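# Reseat a fallen steel stirrup in the comb jig

## Task

A single one of the six closed rectangular rebar stirrups standing in the jig has slipped out of the notched comb that keeps the row vertical and is now leaning against the stirrup next to it. Restore it so that the job counts as done only when: every one of the six stirrups stands upright; each one's lower leg sits in the notches of both bearers under it; each occupies a separate comb notch; the two end frames are seated in the comb's outermost notches; and the comb is lowered all the way.

## Robot and tools

Setup: eight i2rt Big YAM arms, named arm1 to arm8, each ending in a five-finger right hand. They stand around the jig: arm1 near x=+1.414 y=0, arm5 near x=-1.407 y=0, arm2/arm3/arm4 along y about +0.65 (x about +0.9, 0, -0.9), arm6/arm7/arm8 along y about -0.65 (x about -0.9, 0, +0.9). Each foot points along its own +x; reach is roughly 1.07 m from the joint1 axis. Tabletops beside the arms are at z=+0.720.

Frame: one scene frame, metres, origin on the floor, +z up. Hand orientation uses quaternions written w,x,y,z. The hand point lies 0.045 m ahead of the palm; its local +z runs along the straightened fingers, +y comes out of the palm, +x crosses the palm away from the thumb. Straight fingers extend about 0.06-0.07 m past the point. A wrist bracket on the little-finger side projects up to 0.10 m sideways and can strike things. The wrist camera (armN_cam_wrist) sits on the little-finger side; with joint6_rad near -1.3 its image is upright.

Tool move: optional keys arm1..arm8 plus cameras. Each arm entry may contain:
- joints: a dict of absolute targets by name. Arm joints in radians: joint1_rad -2.879..2.879 (base yaw, + is counter-clockwise seen from above), joint2_rad 0..3.141 (shoulder), joint3_rad 0..3.019 (elbow), joint4_rad -1.692..1.57 (hand pitch, + lifts fingers), joint5_rad -1.57..1.57 (sideways, + to the arm's right), joint6_rad -2.094..2.094 (roll). Hand keys on a -1..+1 scale, +1 open: hand_little, hand_ring, hand_middle, hand_index, hand_thumb_bend, hand_thumb_turn (+1 thumb beside palm, -1 opposed in front). hand_force_limit (-1..1, maps to about 0-10 N at fingertip, 0-15 N for thumb motors) and hand_speed (-0.96..1; full speed from +0.48) are settings, not motions.
- target: one list of seven numbers [x, y, z, qw, qx, qy, qz], an absolute hand-point pose in the scene frame, reached along a straight line from the current hand_target. With target, joints may only hold the hand_ keys, otherwise the call is rejected.
- speed: top speed for that path in m/s, 0.002..4.3, default 0.25; rotation capped at twice that in rad/s.
- min_time_s: 0.1..8 s, the minimum duration of that arm's joint motions.
Each arm gets its own entry; all start together. Paths of one call finish together. cameras: list of names (arm wrist cams, cam_end_left, cam_end_right, cam_high, cam_left, cam_low, cam_right, or "all"); [] gives none. A move with no arms returns full state and all images.

Tool wait: seconds 0..10, optional cameras; commands nothing new. Tool zoom_image: camera name and region [x0,y0,x1,y1] in pixels (images 672x504, top-left origin, region at most 504 by 504), only for a camera in the latest images. show_instructions: shows the reference page. finished_scene: ends the scene permanently; the result must hold without the robots.

Reading results: the move line lists arms that got commands; "as last shown" means an arm not commanded, whose status reads "not commanded". hand is the measured hand pose (may be off, worse when stretched); hand_target is the pose the held joint targets imply. Joint velocities are rad/s; "within noise" means at rest. Torques follow joint order, signed toward larger positions; numbers 3 and 4 wrap at ±28 N m. Stop words: off_target (resting short of the goal, not a stop; done means within 1 cm and 2 degrees), time_out (a joint couldn't finish; on_its_own shows the target it keeps pushing toward), not_followed / "joint command not followed" / "pose unreachable" (a safety check withheld the motion; a hand target is dropped). hand_stopped_by gives six words for little, ring, middle, index, thumb_bend, thumb_turn: moving, target, force, stalled or fault. The *_load_n values are fingertip newtons, positive when pushed open; a dropped grip shows as load near 0. MOTOR HOT warns of heating; OVER-TEMPERATURE FAULT means the arm went limp for 30-60 s and affected keys read limit_stop_at_motor_heat and must be resent.

Behaviour to expect: the controller clamps each step to 100 mm and 20 degrees from the measured pose, so hands lag, wander, and can overshoot, especially when the arm is straight. Joint moves run each joint at its own rate and can swing wide; a stretched fast arm may overshoot about 30 degrees. Arms keep pushing after contact. A finger motor moves only when its target changes by at least 0.002, halts on reaching the target or hand_force_limit, then locks. For soft grips close with hand_speed at -0.94 or below; start values are force limit 0 and hand_speed -0.8 (slow). To grip harder, raise the limit and send a more-closed target. After any refused or stop-interrupted call, later motion calls in the same reply are skipped.

Avoid: robots squeezing or hitting each other (closing a hand on another robot's fingers counts), hard impacts with the jig or heavy parts, dropping or releasing a stirrup while it moves, anything leaving the work area, excessive finger force, and long stretched holds that overheat motors. Small random nudges may move loose items.

Each tool is called in YAML: its name, and indented under it one key for each argument.

Reference images:

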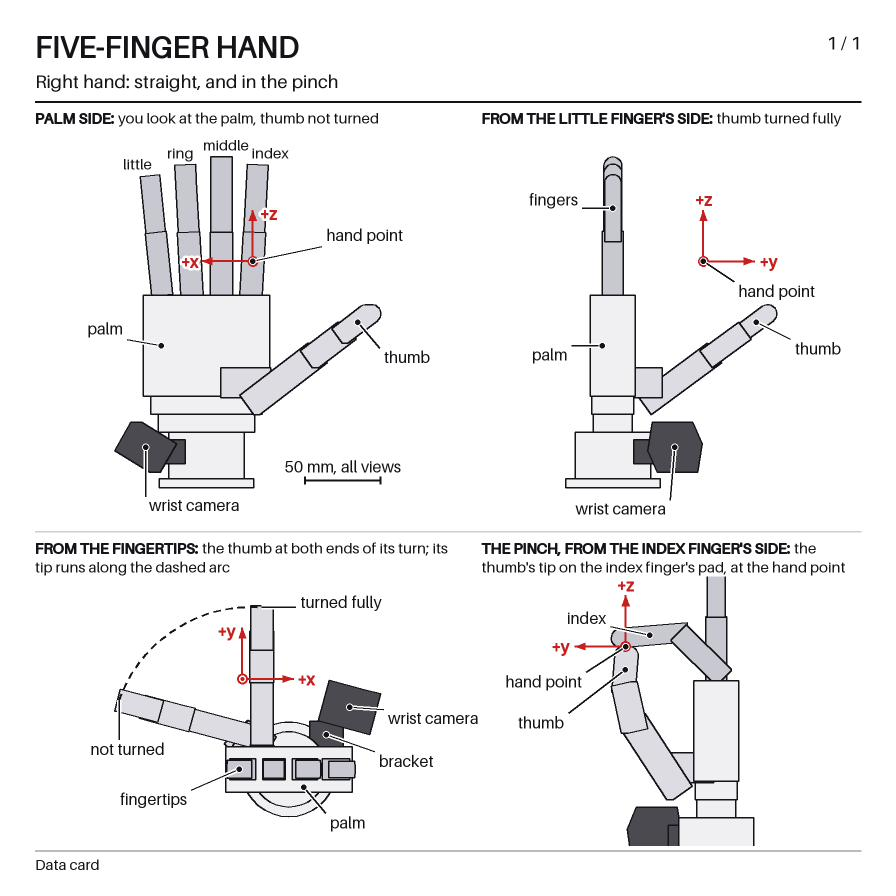

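## Session

move:

Scene clock: 0.00 s.
Joint torques (N m): no reading
Motor temperatures (°C): arm1=[26 26 28 29 26 22] | arm2=[22 26 28 25 21 25] | arm3=[31 32 26 22 23 25] | arm4=[27 30 27 21 21 25] | arm5=[30 23 28 26 28 26] | arm6=[31 26 24 26 23 21] | arm7=[29 28 27 27 21 25] | arm8=[24 20 25 26 26 24]
Heat: arm1: hottest joint4_rad 29 °C; arm2: hottest joint3_rad 28 °C; arm3: hottest joint2_rad 32 °C; arm4: hottest joint2_rad 30 °C; arm5: hottest joint1_rad 30 °C; arm6: hottest joint1_rad 31 °C; arm7: hottest joint1_rad 29 °C; arm8: hottest joint4_rad 26 °C.
Joint velocities: within noise
arm1.joint_positions: joint1_rad=+0.473 joint2_rad=+0.613 joint3_rad=+1.400 joint4_rad=-1.303 joint5_rad=+0.288 joint6_rad=-1.017 hand_little=+1.000 hand_ring=+1.000 hand_middle=+1.000 hand_index=+1.000 hand_thumb_turn=+1.000 hand_thumb_bend=+1.000 hand_force_limit=+0.000 hand_speed=-0.800
arm1.joint_status: not commanded
arm1.hand_stopped_by: target,target,target,target,target,target
arm1.little_load_n: 0.0
arm1.ring_load_n: 0.0
arm1.middle_load_n: 0.0
arm1.index_load_n: 0.0
arm1.thumb_bend_load_n: 0.0
arm1.thumb_turn_load_n: 0.0
arm1.hand: x=+1.1860 y=-0.0135 z=+1.2284 quat_wxyz=(+0.494, -0.106, -0.852, +0.138) (m; scene frame)
arm1.hand_target: x=+1.1870 y=-0.0129 z=+1.2380 quat_wxyz=(+0.503, -0.107, -0.846, +0.144) (m; scene frame)
arm1.hand_status: not commanded
arm2.joint_positions: joint1_rad=+0.234 joint2_rad=+0.646 joint3_rad=+1.454 joint4_rad=-1.245 joint5_rad=+0.211 joint6_rad=-1.078 hand_little=+1.000 hand_ring=+1.000 hand_middle=+1.000 hand_index=+1.000 hand_thumb_turn=+1.000 hand_thumb_bend=+1.000 hand_force_limit=+0.000 hand_speed=-0.800
arm2.joint_status: not commanded
arm2.hand_stopped_by: target,target,target,target,target,target
arm2.little_load_n: 0.0
arm2.ring_load_n: 0.0
arm2.middle_load_n: 0.0
arm2.index_load_n: 0.0
arm2.thumb_bend_load_n: 0.0
arm2.thumb_turn_load_n: 0.0
arm2.hand: x=+0.8873 y=+0.4155 z=+1.2573 quat_wxyz=(+0.297, +0.472, -0.692, +0.460) (m; scene frame)
arm2.hand_target: x=+0.8869 y=+0.4168 z=+1.2686 quat_wxyz=(+0.301, +0.466, -0.687, +0.470) (m; scene frame)
arm2.hand_status: not commanded
arm3.joint_positions: joint1_rad=-0.260 joint2_rad=+0.543 joint3_rad=+1.379 joint4_rad=-1.403 joint5_rad=+0.082 joint6_rad=-1.275 hand_little=+1.000 hand_ring=+1.000 hand_middle=+1.000 hand_index=+1.000 hand_thumb_turn=+1.000 hand_thumb_bend=+1.000 hand_force_limit=+0.000 hand_speed=-0.800
arm3.joint_status: not commanded
arm3.hand_stopped_by: target,target,target,target,target,target
arm3.little_load_n: 0.0
arm3.ring_load_n: 0.0
arm3.middle_load_n: 0.0
arm3.index_load_n: 0.0
arm3.thumb_bend_load_n: 0.0
arm3.thumb_turn_load_n: 0.0
arm3.hand: x=-0.1169 y=+0.4960 z=+1.2461 quat_wxyz=(+0.361, +0.401, -0.780, +0.317) (m; scene frame)
arm3.hand_target: x=-0.1166 y=+0.4970 z=+1.2552 quat_wxyz=(+0.368, +0.398, -0.775, +0.324) (m; scene frame)
arm3.hand_status: not commanded
arm4.joint_positions: joint1_rad=+0.384 joint2_rad=+0.552 joint3_rad=+1.350 joint4_rad=-1.286 joint5_rad=+0.102 joint6_rad=-0.981 hand_little=+1.000 hand_ring=+1.000 hand_middle=+1.000 hand_index=+1.000 hand_thumb_turn=+1.000 hand_thumb_bend=+1.000 hand_force_limit=+0.000 hand_speed=-0.800
arm4.joint_status: not commanded
arm4.hand_stopped_by: target,target,target,target,target,target
arm4.little_load_n: 0.0
arm4.ring_load_n: 0.0
arm4.middle_load_n: 0.0
arm4.index_load_n: 0.0
arm4.thumb_bend_load_n: 0.0
arm4.thumb_turn_load_n: 0.0
arm4.hand: x=-0.8792 y=+0.4314 z=+1.2836 quat_wxyz=(+0.195, +0.515, -0.683, +0.479) (m; scene frame)
arm4.hand_target: x=-0.8796 y=+0.4322 z=+1.2924 quat_wxyz=(+0.197, +0.511, -0.679, +0.488) (m; scene frame)
arm4.hand_status: not commanded
arm5.joint_positions: joint1_rad=+0.098 joint2_rad=+0.650 joint3_rad=+1.435 joint4_rad=-1.275 joint5_rad=+0.139 joint6_rad=-1.336 hand_little=+1.000 hand_ring=+1.000 hand_middle=+1.000 hand_index=+1.000 hand_thumb_turn=+1.000 hand_thumb_bend=+1.000 hand_force_limit=+0.000 hand_speed=-0.800
arm5.joint_status: not commanded
arm5.hand_stopped_by: target,target,target,target,target,target
arm5.little_load_n: 0.0
arm5.ring_load_n: 0.0
arm5.middle_load_n: 0.0
arm5.index_load_n: 0.0
arm5.thumb_bend_load_n: 0.0
arm5.thumb_turn_load_n: 0.0
arm5.hand: x=-1.1677 y=-0.0576 z=+1.2974 quat_wxyz=(-0.025, +0.847, -0.095, +0.522) (m; scene frame)
arm5.hand_target: x=-1.1690 y=-0.0577 z=+1.3064 quat_wxyz=(-0.027, +0.842, -0.095, +0.531) (m; scene frame)
arm5.hand_status: not commanded
arm6.joint_positions: joint1_rad=-0.123 joint2_rad=+0.630 joint3_rad=+1.447 joint4_rad=-1.200 joint5_rad=+0.216 joint6_rad=-1.427 hand_little=+1.000 hand_ring=+1.000 hand_middle=+1.000 hand_index=+1.000 hand_thumb_turn=+1.000 hand_thumb_bend=+1.000 hand_force_limit=+0.000 hand_speed=-0.800
arm6.joint_status: not commanded
arm6.hand_stopped_by: target,target,target,target,target,target
arm6.little_load_n: 0.0
arm6.ring_load_n: 0.0
arm6.middle_load_n: 0.0
arm6.index_load_n: 0.0
arm6.thumb_bend_load_n: 0.0
arm6.thumb_turn_load_n: 0.0
arm6.hand: x=-0.7750 y=-0.4274 z=+1.2815 quat_wxyz=(-0.330, +0.693, +0.455, +0.451) (m; scene frame)
arm6.hand_target: x=-0.7752 y=-0.4293 z=+1.2898 quat_wxyz=(-0.337, +0.690, +0.451, +0.456) (m; scene frame)
arm6.hand_status: not commanded
arm7.joint_positions: joint1_rad=+0.184 joint2_rad=+0.572 joint3_rad=+1.384 joint4_rad=-1.227 joint5_rad=+0.000 joint6_rad=-0.962 hand_little=+1.000 hand_ring=+1.000 hand_middle=+1.000 hand_index=+1.000 hand_thumb_turn=+1.000 hand_thumb_bend=+1.000 hand_force_limit=+0.000 hand_speed=-0.800
arm7.joint_status: not commanded
arm7.hand_stopped_by: target,target,target,target,target,target
arm7.little_load_n: 0.0
arm7.ring_load_n: 0.0
arm7.middle_load_n: 0.0
arm7.index_load_n: 0.0
arm7.thumb_bend_load_n: 0.0
arm7.thumb_turn_load_n: 0.0
arm7.hand: x=-0.0190 y=-0.4192 z=+1.2830 quat_wxyz=(-0.506, +0.699, +0.463, +0.201) (m; scene frame)
arm7.hand_target: x=-0.0188 y=-0.4202 z=+1.2935 quat_wxyz=(-0.515, +0.694, +0.459, +0.205) (m; scene frame)
arm7.hand_status: not commanded
arm8.joint_positions: joint1_rad=+0.438 joint2_rad=+0.629 joint3_rad=+1.389 joint4_rad=-1.436 joint5_rad=-0.267 joint6_rad=-1.361 hand_little=+1.000 hand_ring=+1.000 hand_middle=+1.000 hand_index=+1.000 hand_thumb_turn=+1.000 hand_thumb_bend=+1.000 hand_force_limit=+0.000 hand_speed=-0.800
arm8.joint_status: not commanded
arm8.hand_stopped_by: target,target,target,target,target,target
arm8.little_load_n: 0.0
arm8.ring_load_n: 0.0
arm8.middle_load_n: 0.0
arm8.index_load_n: 0.0
arm8.thumb_bend_load_n: 0.0
arm8.thumb_turn_load_n: 0.0
arm8.hand: x=+0.7925 y=-0.4643 z=+1.2355 quat_wxyz=(-0.439, +0.493, +0.747, +0.079) (m; scene frame)
arm8.hand_target: x=+0.7923 y=-0.4642 z=+1.2459 quat_wxyz=(-0.448, +0.489, +0.744, +0.085) (m; scene frame)
arm8.hand_status: not commanded
pictures: arm1_cam_wrist, arm2_cam_wrist, arm3_cam_wrist, arm4_cam_wrist, arm5_cam_wrist, arm6_cam_wrist, arm7_cam_wrist, arm8_cam_wrist, cam_end_left, cam_end_right, cam_high, cam_left, cam_low, cam_right

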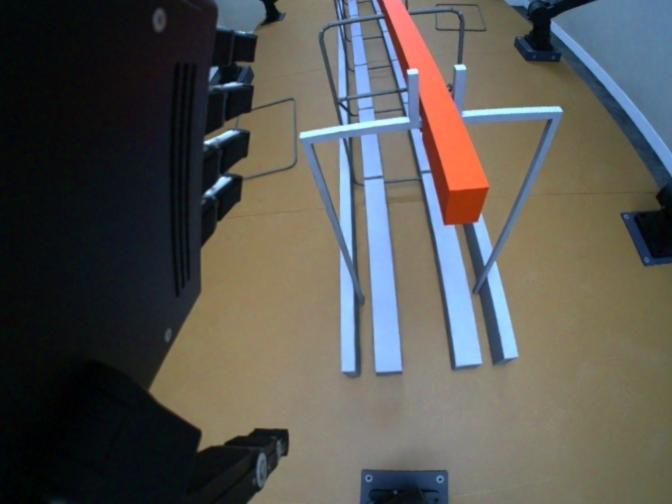

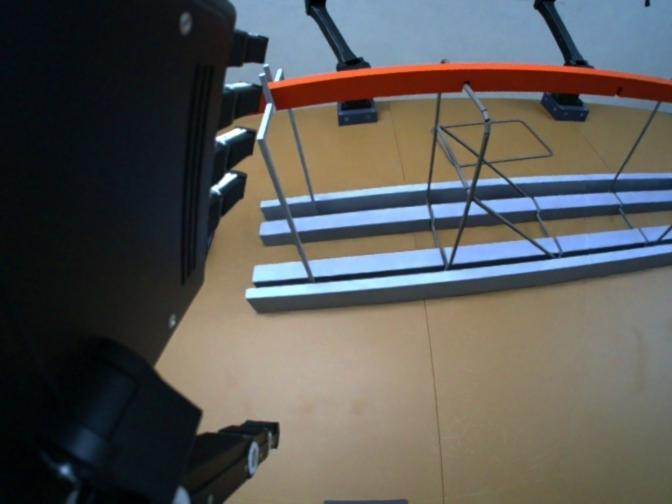

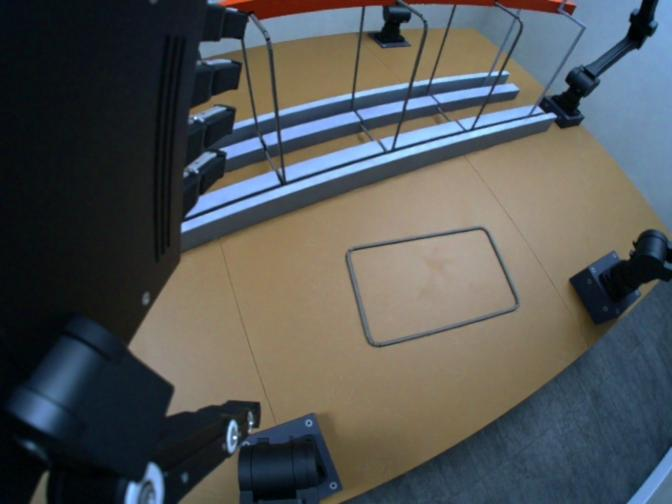

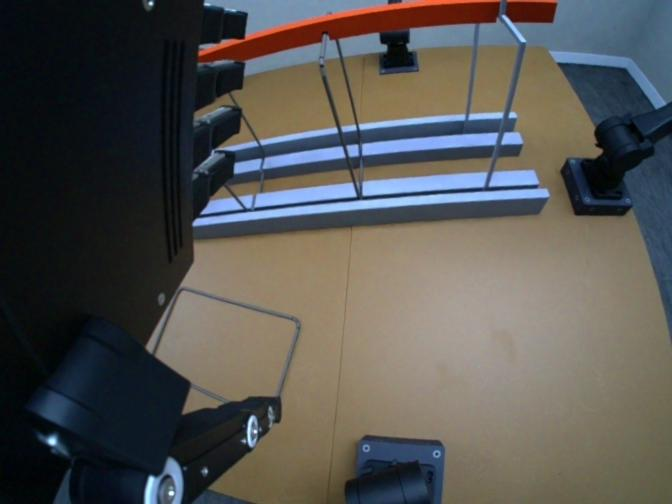

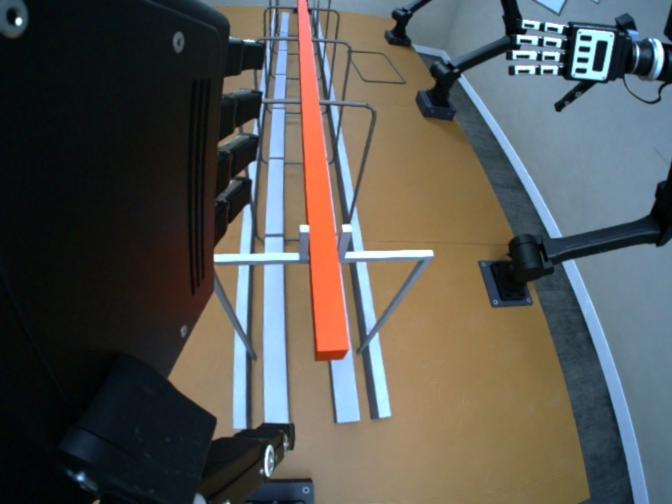

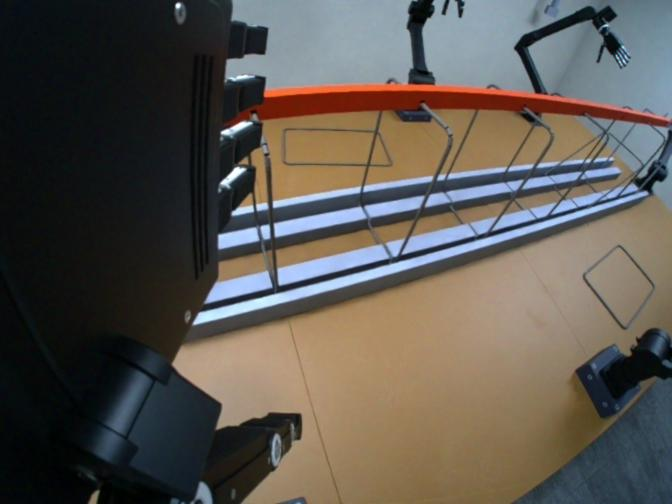

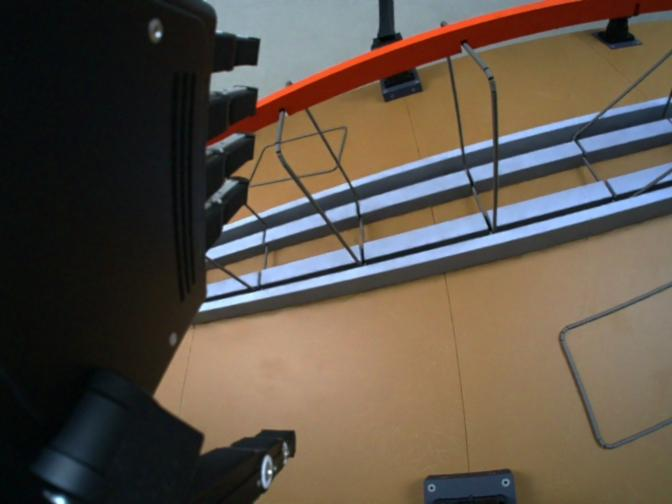

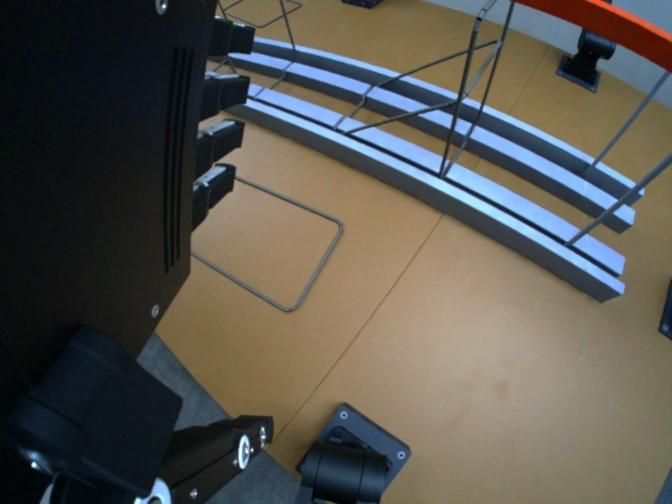

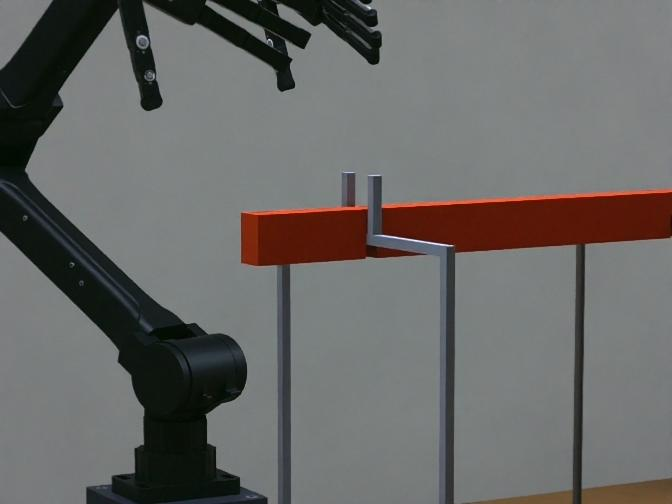

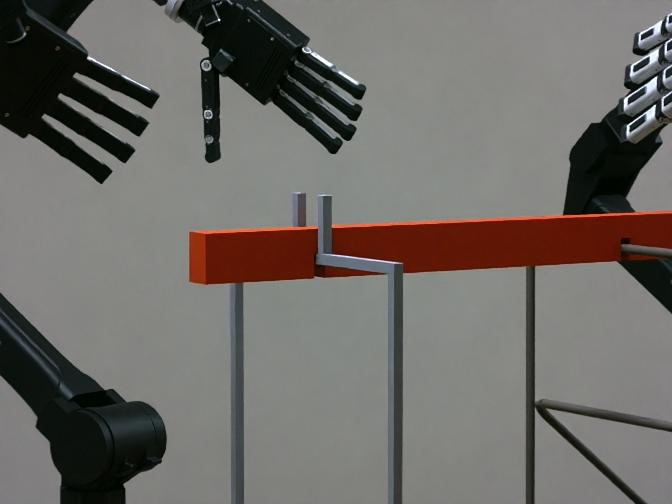

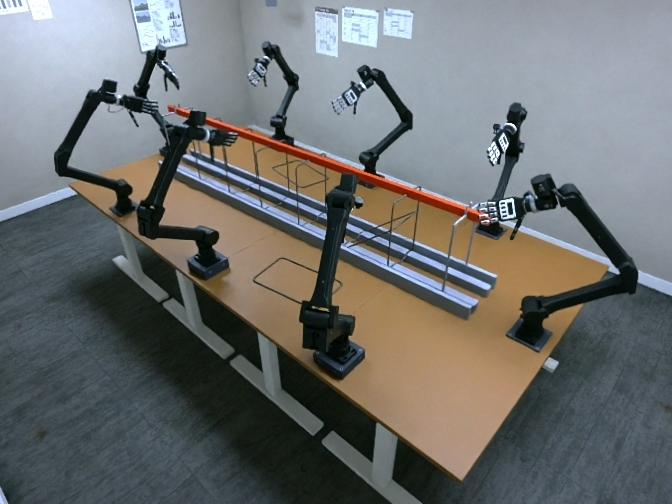

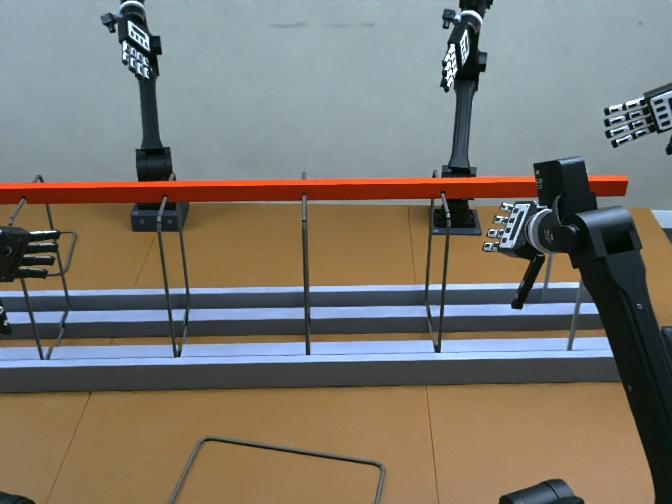

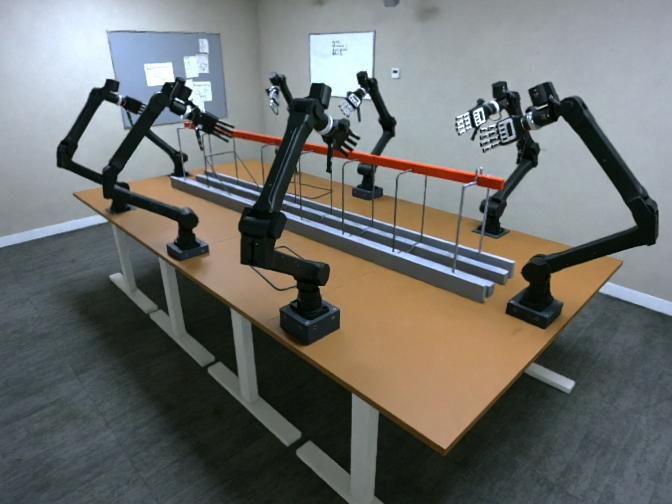

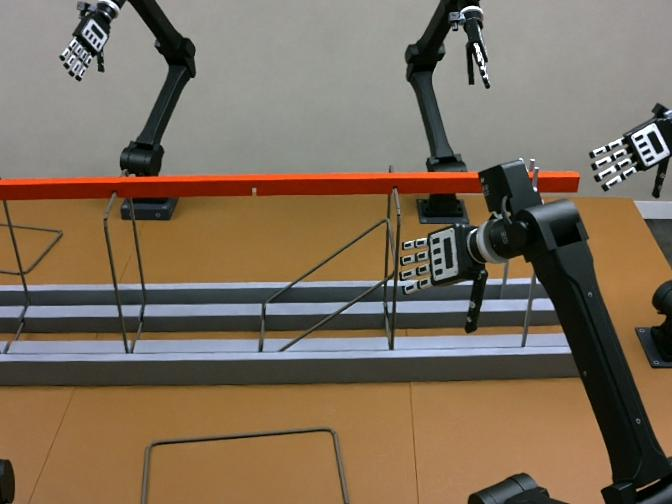

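zoom_image:
  camera: "cam_right"
  region: [0, 130, 336, 382]

zoom_image:
  camera: "cam_right"
  region: [300, 130, 636, 382]

zoom_image:
  camera: "cam_left"
  region: [0, 130, 336, 382]

zoom_image:
  camera: "cam_left"
  region: [300, 130, 636, 382]

zoom_image:
  camera: "cam_high"
  region: [150, 80, 500, 340]

zoom_image:
  camera: "cam_low"
  region: [160, 80, 530, 330]

Scaled by 1.500 from the camera's image (finer frame: 960x720).

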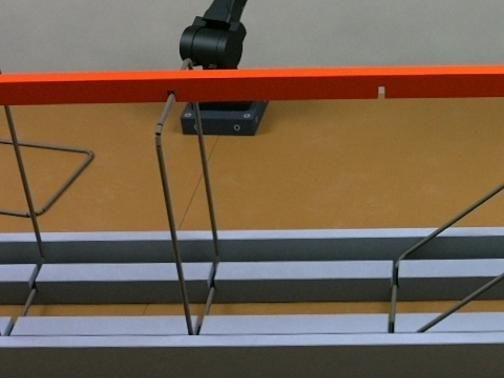

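Scaled by 1.500 from the camera's image (finer frame: 960x720).

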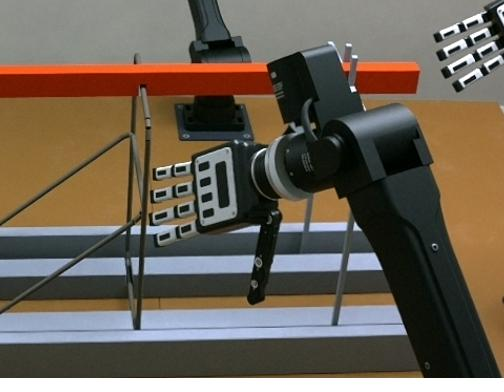

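Scaled by 1.500 from the camera's image (finer frame: 960x720).

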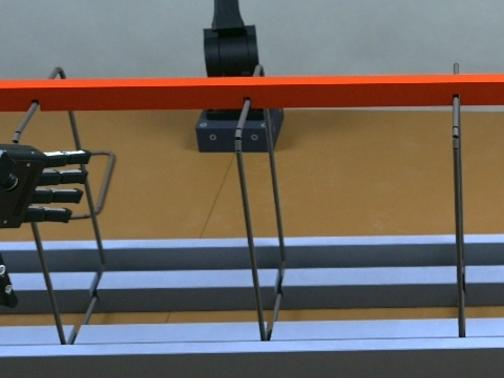

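Scaled by 1.500 from the camera's image (finer frame: 960x720).

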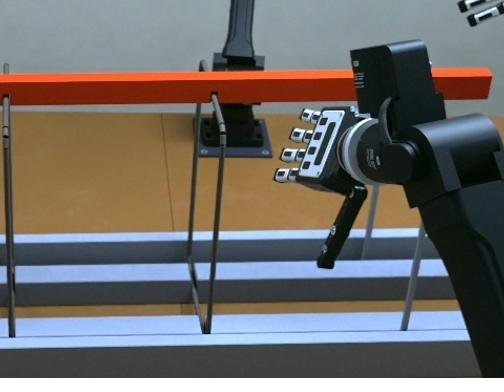

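Scaled by 1.440 from the camera's image (finer frame: 960x720).

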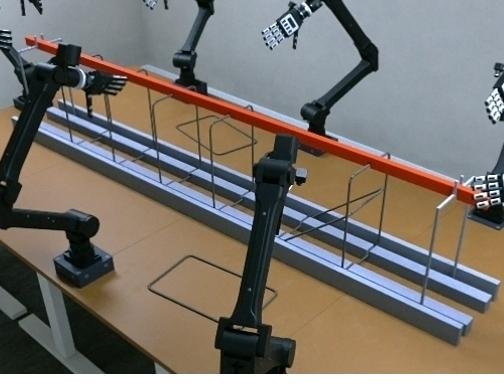

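Scaled by 1.362 from the camera's image (finer frame: 960x720).

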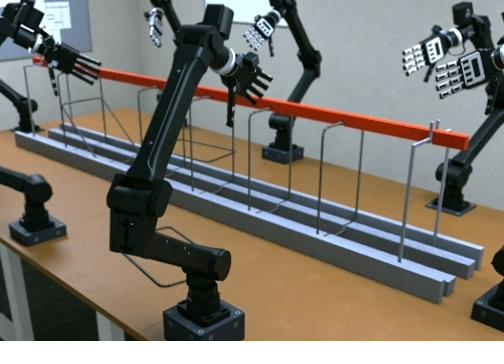

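move:
  cameras: ["cam_end_left", "cam_end_right", "arm2_cam_wrist", "arm5_cam_wrist", "arm8_cam_wrist", "cam_left", "cam_right"]

zoom_image:
  camera: "cam_end_right"
  region: [170, 170, 506, 422]

zoom_image:
  camera: "cam_end_right"
  region: [500, 170, 672, 300]

zoom_image:
  camera: "arm2_cam_wrist"
  region: [220, 50, 556, 302]

zoom_image:
  camera: "arm8_cam_wrist"
  region: [330, 0, 666, 252]

Scene clock: 8.60 s.
Joint torques (N m): arm1=[0.26 1.79 11.64 1.94 0.07 -0.06] | arm2=[0.26 1.49 8.35 2.35 0.15 -0.05] | arm3=[0.32 3.08 8.87 1.98 0.12 -0.05] | arm4=[1.2 3.19 7.76 2.32 0.05 -0.1] | arm5=[0.26 2.02 8.13 2.06 0.07 -0.03] | arm6=[-2.02 1.96 8.51 2.18 0.11 -0.09] | arm7=[0.62 2.61 6.79 2.47 -0.06 -0.12] | arm8=[-1.03 1.03 9.57 1.74 -0.1 0.01]
Motor temperatures (°C): arm1=[26 26 28 29 26 22] | arm2=[22 26 28 25 21 25] | arm3=[31 32 27 22 23 25] | arm4=[27 30 28 21 21 25] | arm5=[30 23 29 26 28 26] | arm6=[31 26 25 26 23 21] | arm7=[29 28 28 27 21 25] | arm8=[24 20 25 26 26 24]
Heat: arm1: hottest joint4_rad 29 °C; arm2: hottest joint3_rad 28 °C; arm3: hottest joint2_rad 32 °C; arm4: hottest joint2_rad 30 °C; arm5: hottest joint1_rad 30 °C; arm6: hottest joint1_rad 31 °C; arm7: hottest joint1_rad 29 °C; arm8: hottest joint4_rad 26 °C.
Joint velocities: within noise
arm1.joint_positions: joint1_rad=+0.473 joint2_rad=+0.613 joint3_rad=+1.400 joint4_rad=-1.303 joint5_rad=+0.288 joint6_rad=-1.017 hand_little=+1.000 hand_ring=+1.000 hand_middle=+1.000 hand_index=+1.000 hand_thumb_turn=+1.000 hand_thumb_bend=+1.000 hand_force_limit=+0.000 hand_speed=-0.800
arm1.joint_status: not commanded
arm1.hand_stopped_by: target,target,target,target,target,target
arm1.little_load_n: 0.0
arm1.ring_load_n: 0.0
arm1.middle_load_n: 0.0
arm1.index_load_n: 0.0
arm1.thumb_bend_load_n: 0.0
arm1.thumb_turn_load_n: 0.0
arm1.hand: x=+1.1860 y=-0.0135 z=+1.2284 quat_wxyz=(+0.494, -0.106, -0.852, +0.138) (m; scene frame)
arm1.hand_target: x=+1.1870 y=-0.0129 z=+1.2380 quat_wxyz=(+0.503, -0.107, -0.846, +0.144) (m; scene frame)
arm1.hand_status: not commanded
arm2.joint_positions: joint1_rad=+0.234 joint2_rad=+0.646 joint3_rad=+1.454 joint4_rad=-1.245 joint5_rad=+0.211 joint6_rad=-1.078 hand_little=+1.000 hand_ring=+1.000 hand_middle=+1.000 hand_index=+1.000 hand_thumb_turn=+1.000 hand_thumb_bend=+1.000 hand_force_limit=+0.000 hand_speed=-0.800
arm2.joint_status: not commanded
arm2.hand_stopped_by: target,target,target,target,target,target
arm2.little_load_n: 0.0
arm2.ring_load_n: 0.0
arm2.middle_load_n: 0.0
arm2.index_load_n: 0.0
arm2.thumb_bend_load_n: 0.0
arm2.thumb_turn_load_n: 0.0
arm2.hand: x=+0.8873 y=+0.4155 z=+1.2573 quat_wxyz=(+0.297, +0.472, -0.692, +0.460) (m; scene frame)
arm2.hand_target: x=+0.8869 y=+0.4168 z=+1.2686 quat_wxyz=(+0.301, +0.466, -0.687, +0.470) (m; scene frame)
arm2.hand_status: not commanded
arm3.joint_positions: joint1_rad=-0.260 joint2_rad=+0.543 joint3_rad=+1.379 joint4_rad=-1.403 joint5_rad=+0.082 joint6_rad=-1.275 hand_little=+1.000 hand_ring=+1.000 hand_middle=+1.000 hand_index=+1.000 hand_thumb_turn=+1.000 hand_thumb_bend=+1.000 hand_force_limit=+0.000 hand_speed=-0.800
arm3.joint_status: not commanded
arm3.hand_stopped_by: target,target,target,target,target,target
arm3.little_load_n: 0.0
arm3.ring_load_n: 0.0
arm3.middle_load_n: 0.0
arm3.index_load_n: 0.5
arm3.thumb_bend_load_n: 0.0
arm3.thumb_turn_load_n: 0.0
arm3.hand: x=-0.1169 y=+0.4960 z=+1.2461 quat_wxyz=(+0.361, +0.401, -0.780, +0.317) (m; scene frame)
arm3.hand_target: x=-0.1166 y=+0.4970 z=+1.2552 quat_wxyz=(+0.368, +0.398, -0.775, +0.324) (m; scene frame)
arm3.hand_status: not commanded
arm4.joint_positions: joint1_rad=+0.384 joint2_rad=+0.552 joint3_rad=+1.350 joint4_rad=-1.286 joint5_rad=+0.102 joint6_rad=-0.981 hand_little=+1.000 hand_ring=+1.000 hand_middle=+1.000 hand_index=+1.000 hand_thumb_turn=+1.000 hand_thumb_bend=+1.000 hand_force_limit=+0.000 hand_speed=-0.800
arm4.joint_status: not commanded
arm4.hand_stopped_by: target,target,target,target,target,target
arm4.little_load_n: 0.0
arm4.ring_load_n: 0.0
arm4.middle_load_n: 0.0
arm4.index_load_n: 0.0
arm4.thumb_bend_load_n: 0.0
arm4.thumb_turn_load_n: 0.0
arm4.hand: x=-0.8792 y=+0.4314 z=+1.2836 quat_wxyz=(+0.195, +0.515, -0.683, +0.479) (m; scene frame)
arm4.hand_target: x=-0.8796 y=+0.4322 z=+1.2924 quat_wxyz=(+0.197, +0.511, -0.679, +0.488) (m; scene frame)
arm4.hand_status: not commanded
arm5.joint_positions: joint1_rad=+0.098 joint2_rad=+0.650 joint3_rad=+1.435 joint4_rad=-1.275 joint5_rad=+0.139 joint6_rad=-1.336 hand_little=+1.000 hand_ring=+1.000 hand_middle=+1.000 hand_index=+1.000 hand_thumb_turn=+1.000 hand_thumb_bend=+1.000 hand_force_limit=+0.000 hand_speed=-0.800
arm5.joint_status: not commanded
arm5.hand_stopped_by: target,target,target,target,target,target
arm5.little_load_n: 0.0
arm5.ring_load_n: 0.0
arm5.middle_load_n: 0.0
arm5.index_load_n: 0.0
arm5.thumb_bend_load_n: 0.0
arm5.thumb_turn_load_n: 0.0
arm5.hand: x=-1.1677 y=-0.0576 z=+1.2974 quat_wxyz=(-0.025, +0.847, -0.095, +0.522) (m; scene frame)
arm5.hand_target: x=-1.1690 y=-0.0577 z=+1.3064 quat_wxyz=(-0.027, +0.842, -0.095, +0.531) (m; scene frame)
arm5.hand_status: not commanded
arm6.joint_positions: joint1_rad=-0.123 joint2_rad=+0.630 joint3_rad=+1.447 joint4_rad=-1.200 joint5_rad=+0.216 joint6_rad=-1.427 hand_little=+1.000 hand_ring=+1.000 hand_middle=+1.000 hand_index=+1.000 hand_thumb_turn=+1.000 hand_thumb_bend=+1.000 hand_force_limit=+0.000 hand_speed=-0.800
arm6.joint_status: not commanded
arm6.hand_stopped_by: target,target,target,target,target,target
arm6.little_load_n: 0.0
arm6.ring_load_n: 0.0
arm6.middle_load_n: 0.0
arm6.index_load_n: 0.0
arm6.thumb_bend_load_n: 0.0
arm6.thumb_turn_load_n: 0.0
arm6.hand: x=-0.7750 y=-0.4274 z=+1.2815 quat_wxyz=(-0.330, +0.693, +0.455, +0.451) (m; scene frame)
arm6.hand_target: x=-0.7752 y=-0.4293 z=+1.2898 quat_wxyz=(-0.337, +0.690, +0.451, +0.456) (m; scene frame)
arm6.hand_status: not commanded
arm7.joint_positions: joint1_rad=+0.184 joint2_rad=+0.572 joint3_rad=+1.384 joint4_rad=-1.227 joint5_rad=+0.000 joint6_rad=-0.962 hand_little=+1.000 hand_ring=+1.000 hand_middle=+1.000 hand_index=+1.000 hand_thumb_turn=+1.000 hand_thumb_bend=+1.000 hand_force_limit=+0.000 hand_speed=-0.800
arm7.joint_status: not commanded
arm7.hand_stopped_by: target,target,target,target,target,target
arm7.little_load_n: 0.0
arm7.ring_load_n: 0.0
arm7.middle_load_n: 0.0
arm7.index_load_n: 0.0
arm7.thumb_bend_load_n: 0.0
arm7.thumb_turn_load_n: 0.0
arm7.hand: x=-0.0190 y=-0.4192 z=+1.2830 quat_wxyz=(-0.506, +0.699, +0.463, +0.201) (m; scene frame)
arm7.hand_target: x=-0.0188 y=-0.4202 z=+1.2935 quat_wxyz=(-0.515, +0.694, +0.459, +0.205) (m; scene frame)
arm7.hand_status: not commanded
arm8.joint_positions: joint1_rad=+0.438 joint2_rad=+0.629 joint3_rad=+1.389 joint4_rad=-1.436 joint5_rad=-0.267 joint6_rad=-1.361 hand_little=+1.000 hand_ring=+1.000 hand_middle=+1.000 hand_index=+1.000 hand_thumb_turn=+1.000 hand_thumb_bend=+1.000 hand_force_limit=+0.000 hand_speed=-0.800
arm8.joint_status: not commanded
arm8.hand_stopped_by: target,target,target,target,target,target
arm8.little_load_n: 0.0
arm8.ring_load_n: 0.0
arm8.middle_load_n: 0.0
arm8.index_load_n: 0.0
arm8.thumb_bend_load_n: 0.0
arm8.thumb_turn_load_n: 0.0
arm8.hand: x=+0.7925 y=-0.4643 z=+1.2355 quat_wxyz=(-0.439, +0.493, +0.747, +0.079) (m; scene frame)
arm8.hand_target: x=+0.7923 y=-0.4642 z=+1.2459 quat_wxyz=(-0.448, +0.489, +0.744, +0.085) (m; scene frame)
arm8.hand_status: not commanded
pictures: arm2_cam_wrist, arm5_cam_wrist, arm8_cam_wrist, cam_end_left, cam_end_right, cam_left, cam_right

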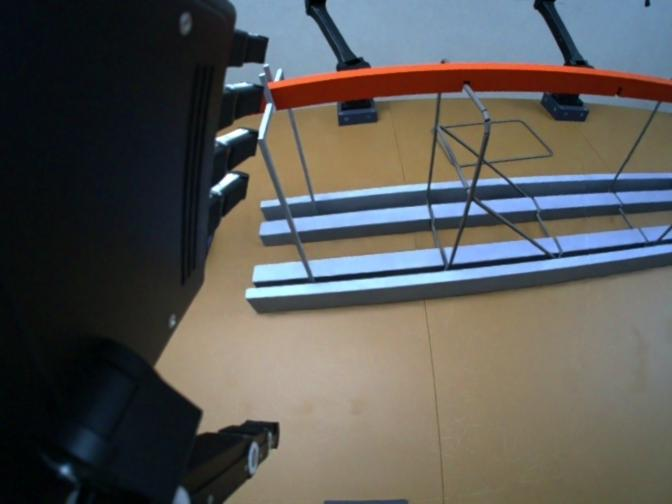

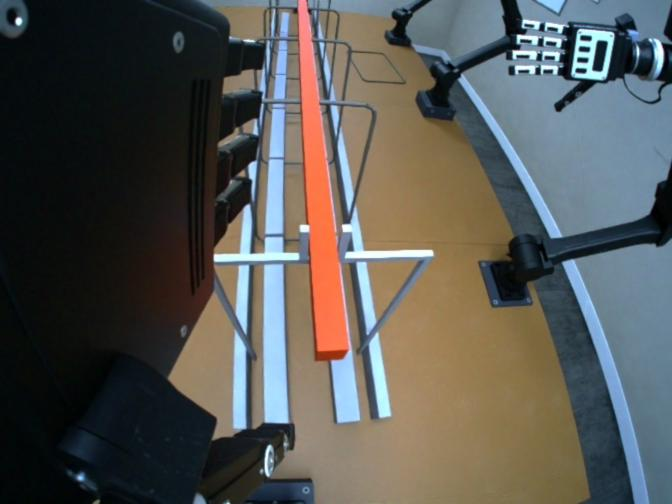

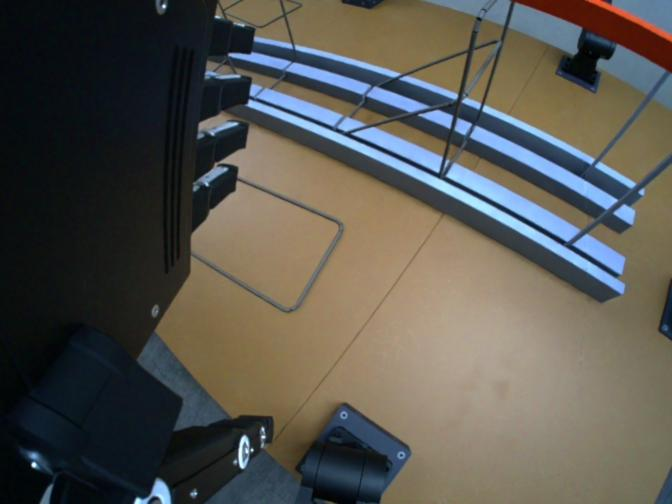

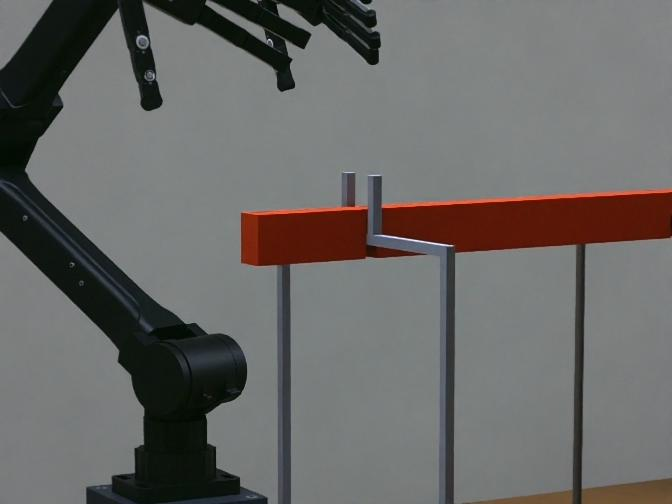

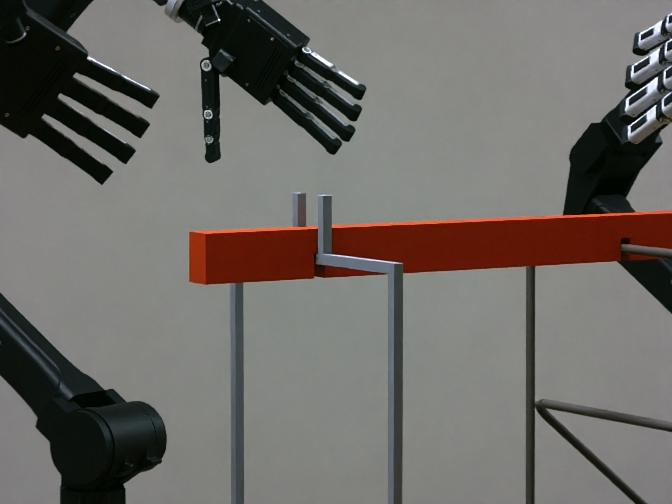

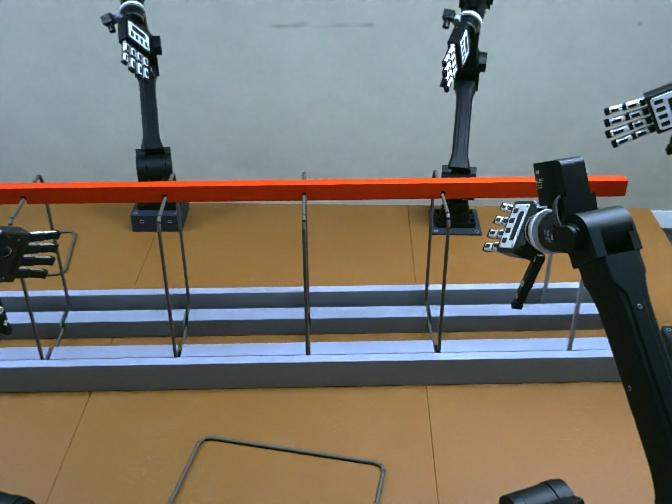

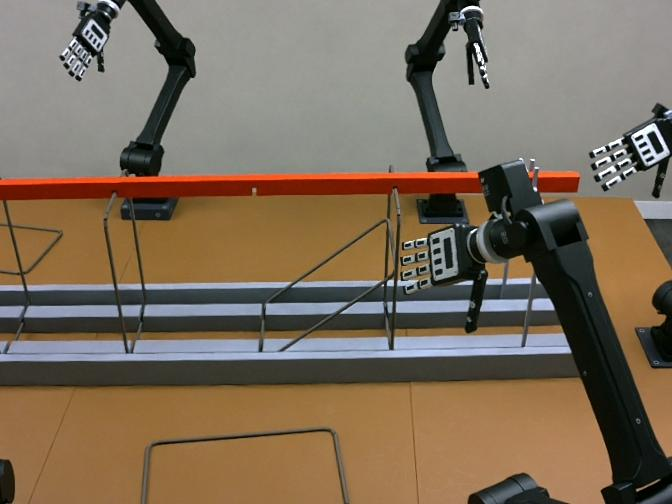

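Scaled by 1.500 from the camera's image (finer frame: 960x720).

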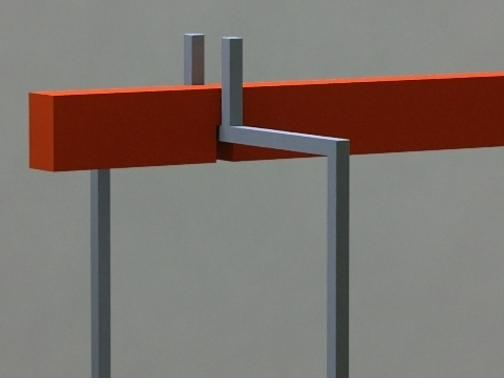

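Scaled by 2.930 from the camera's image (finer frame: 960x720).

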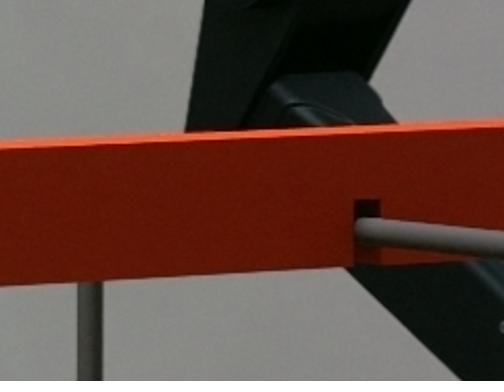

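Scaled by 1.500 from the camera's image (finer frame: 960x720).

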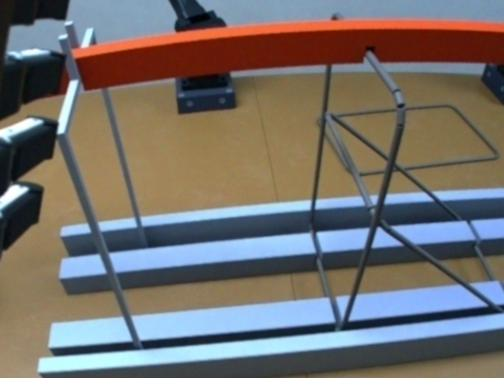

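Scaled by 1.500 from the camera's image (finer frame: 960x720).

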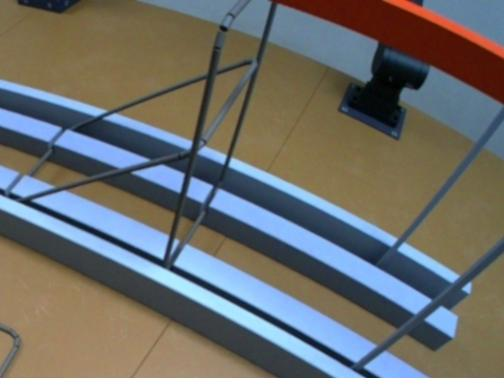

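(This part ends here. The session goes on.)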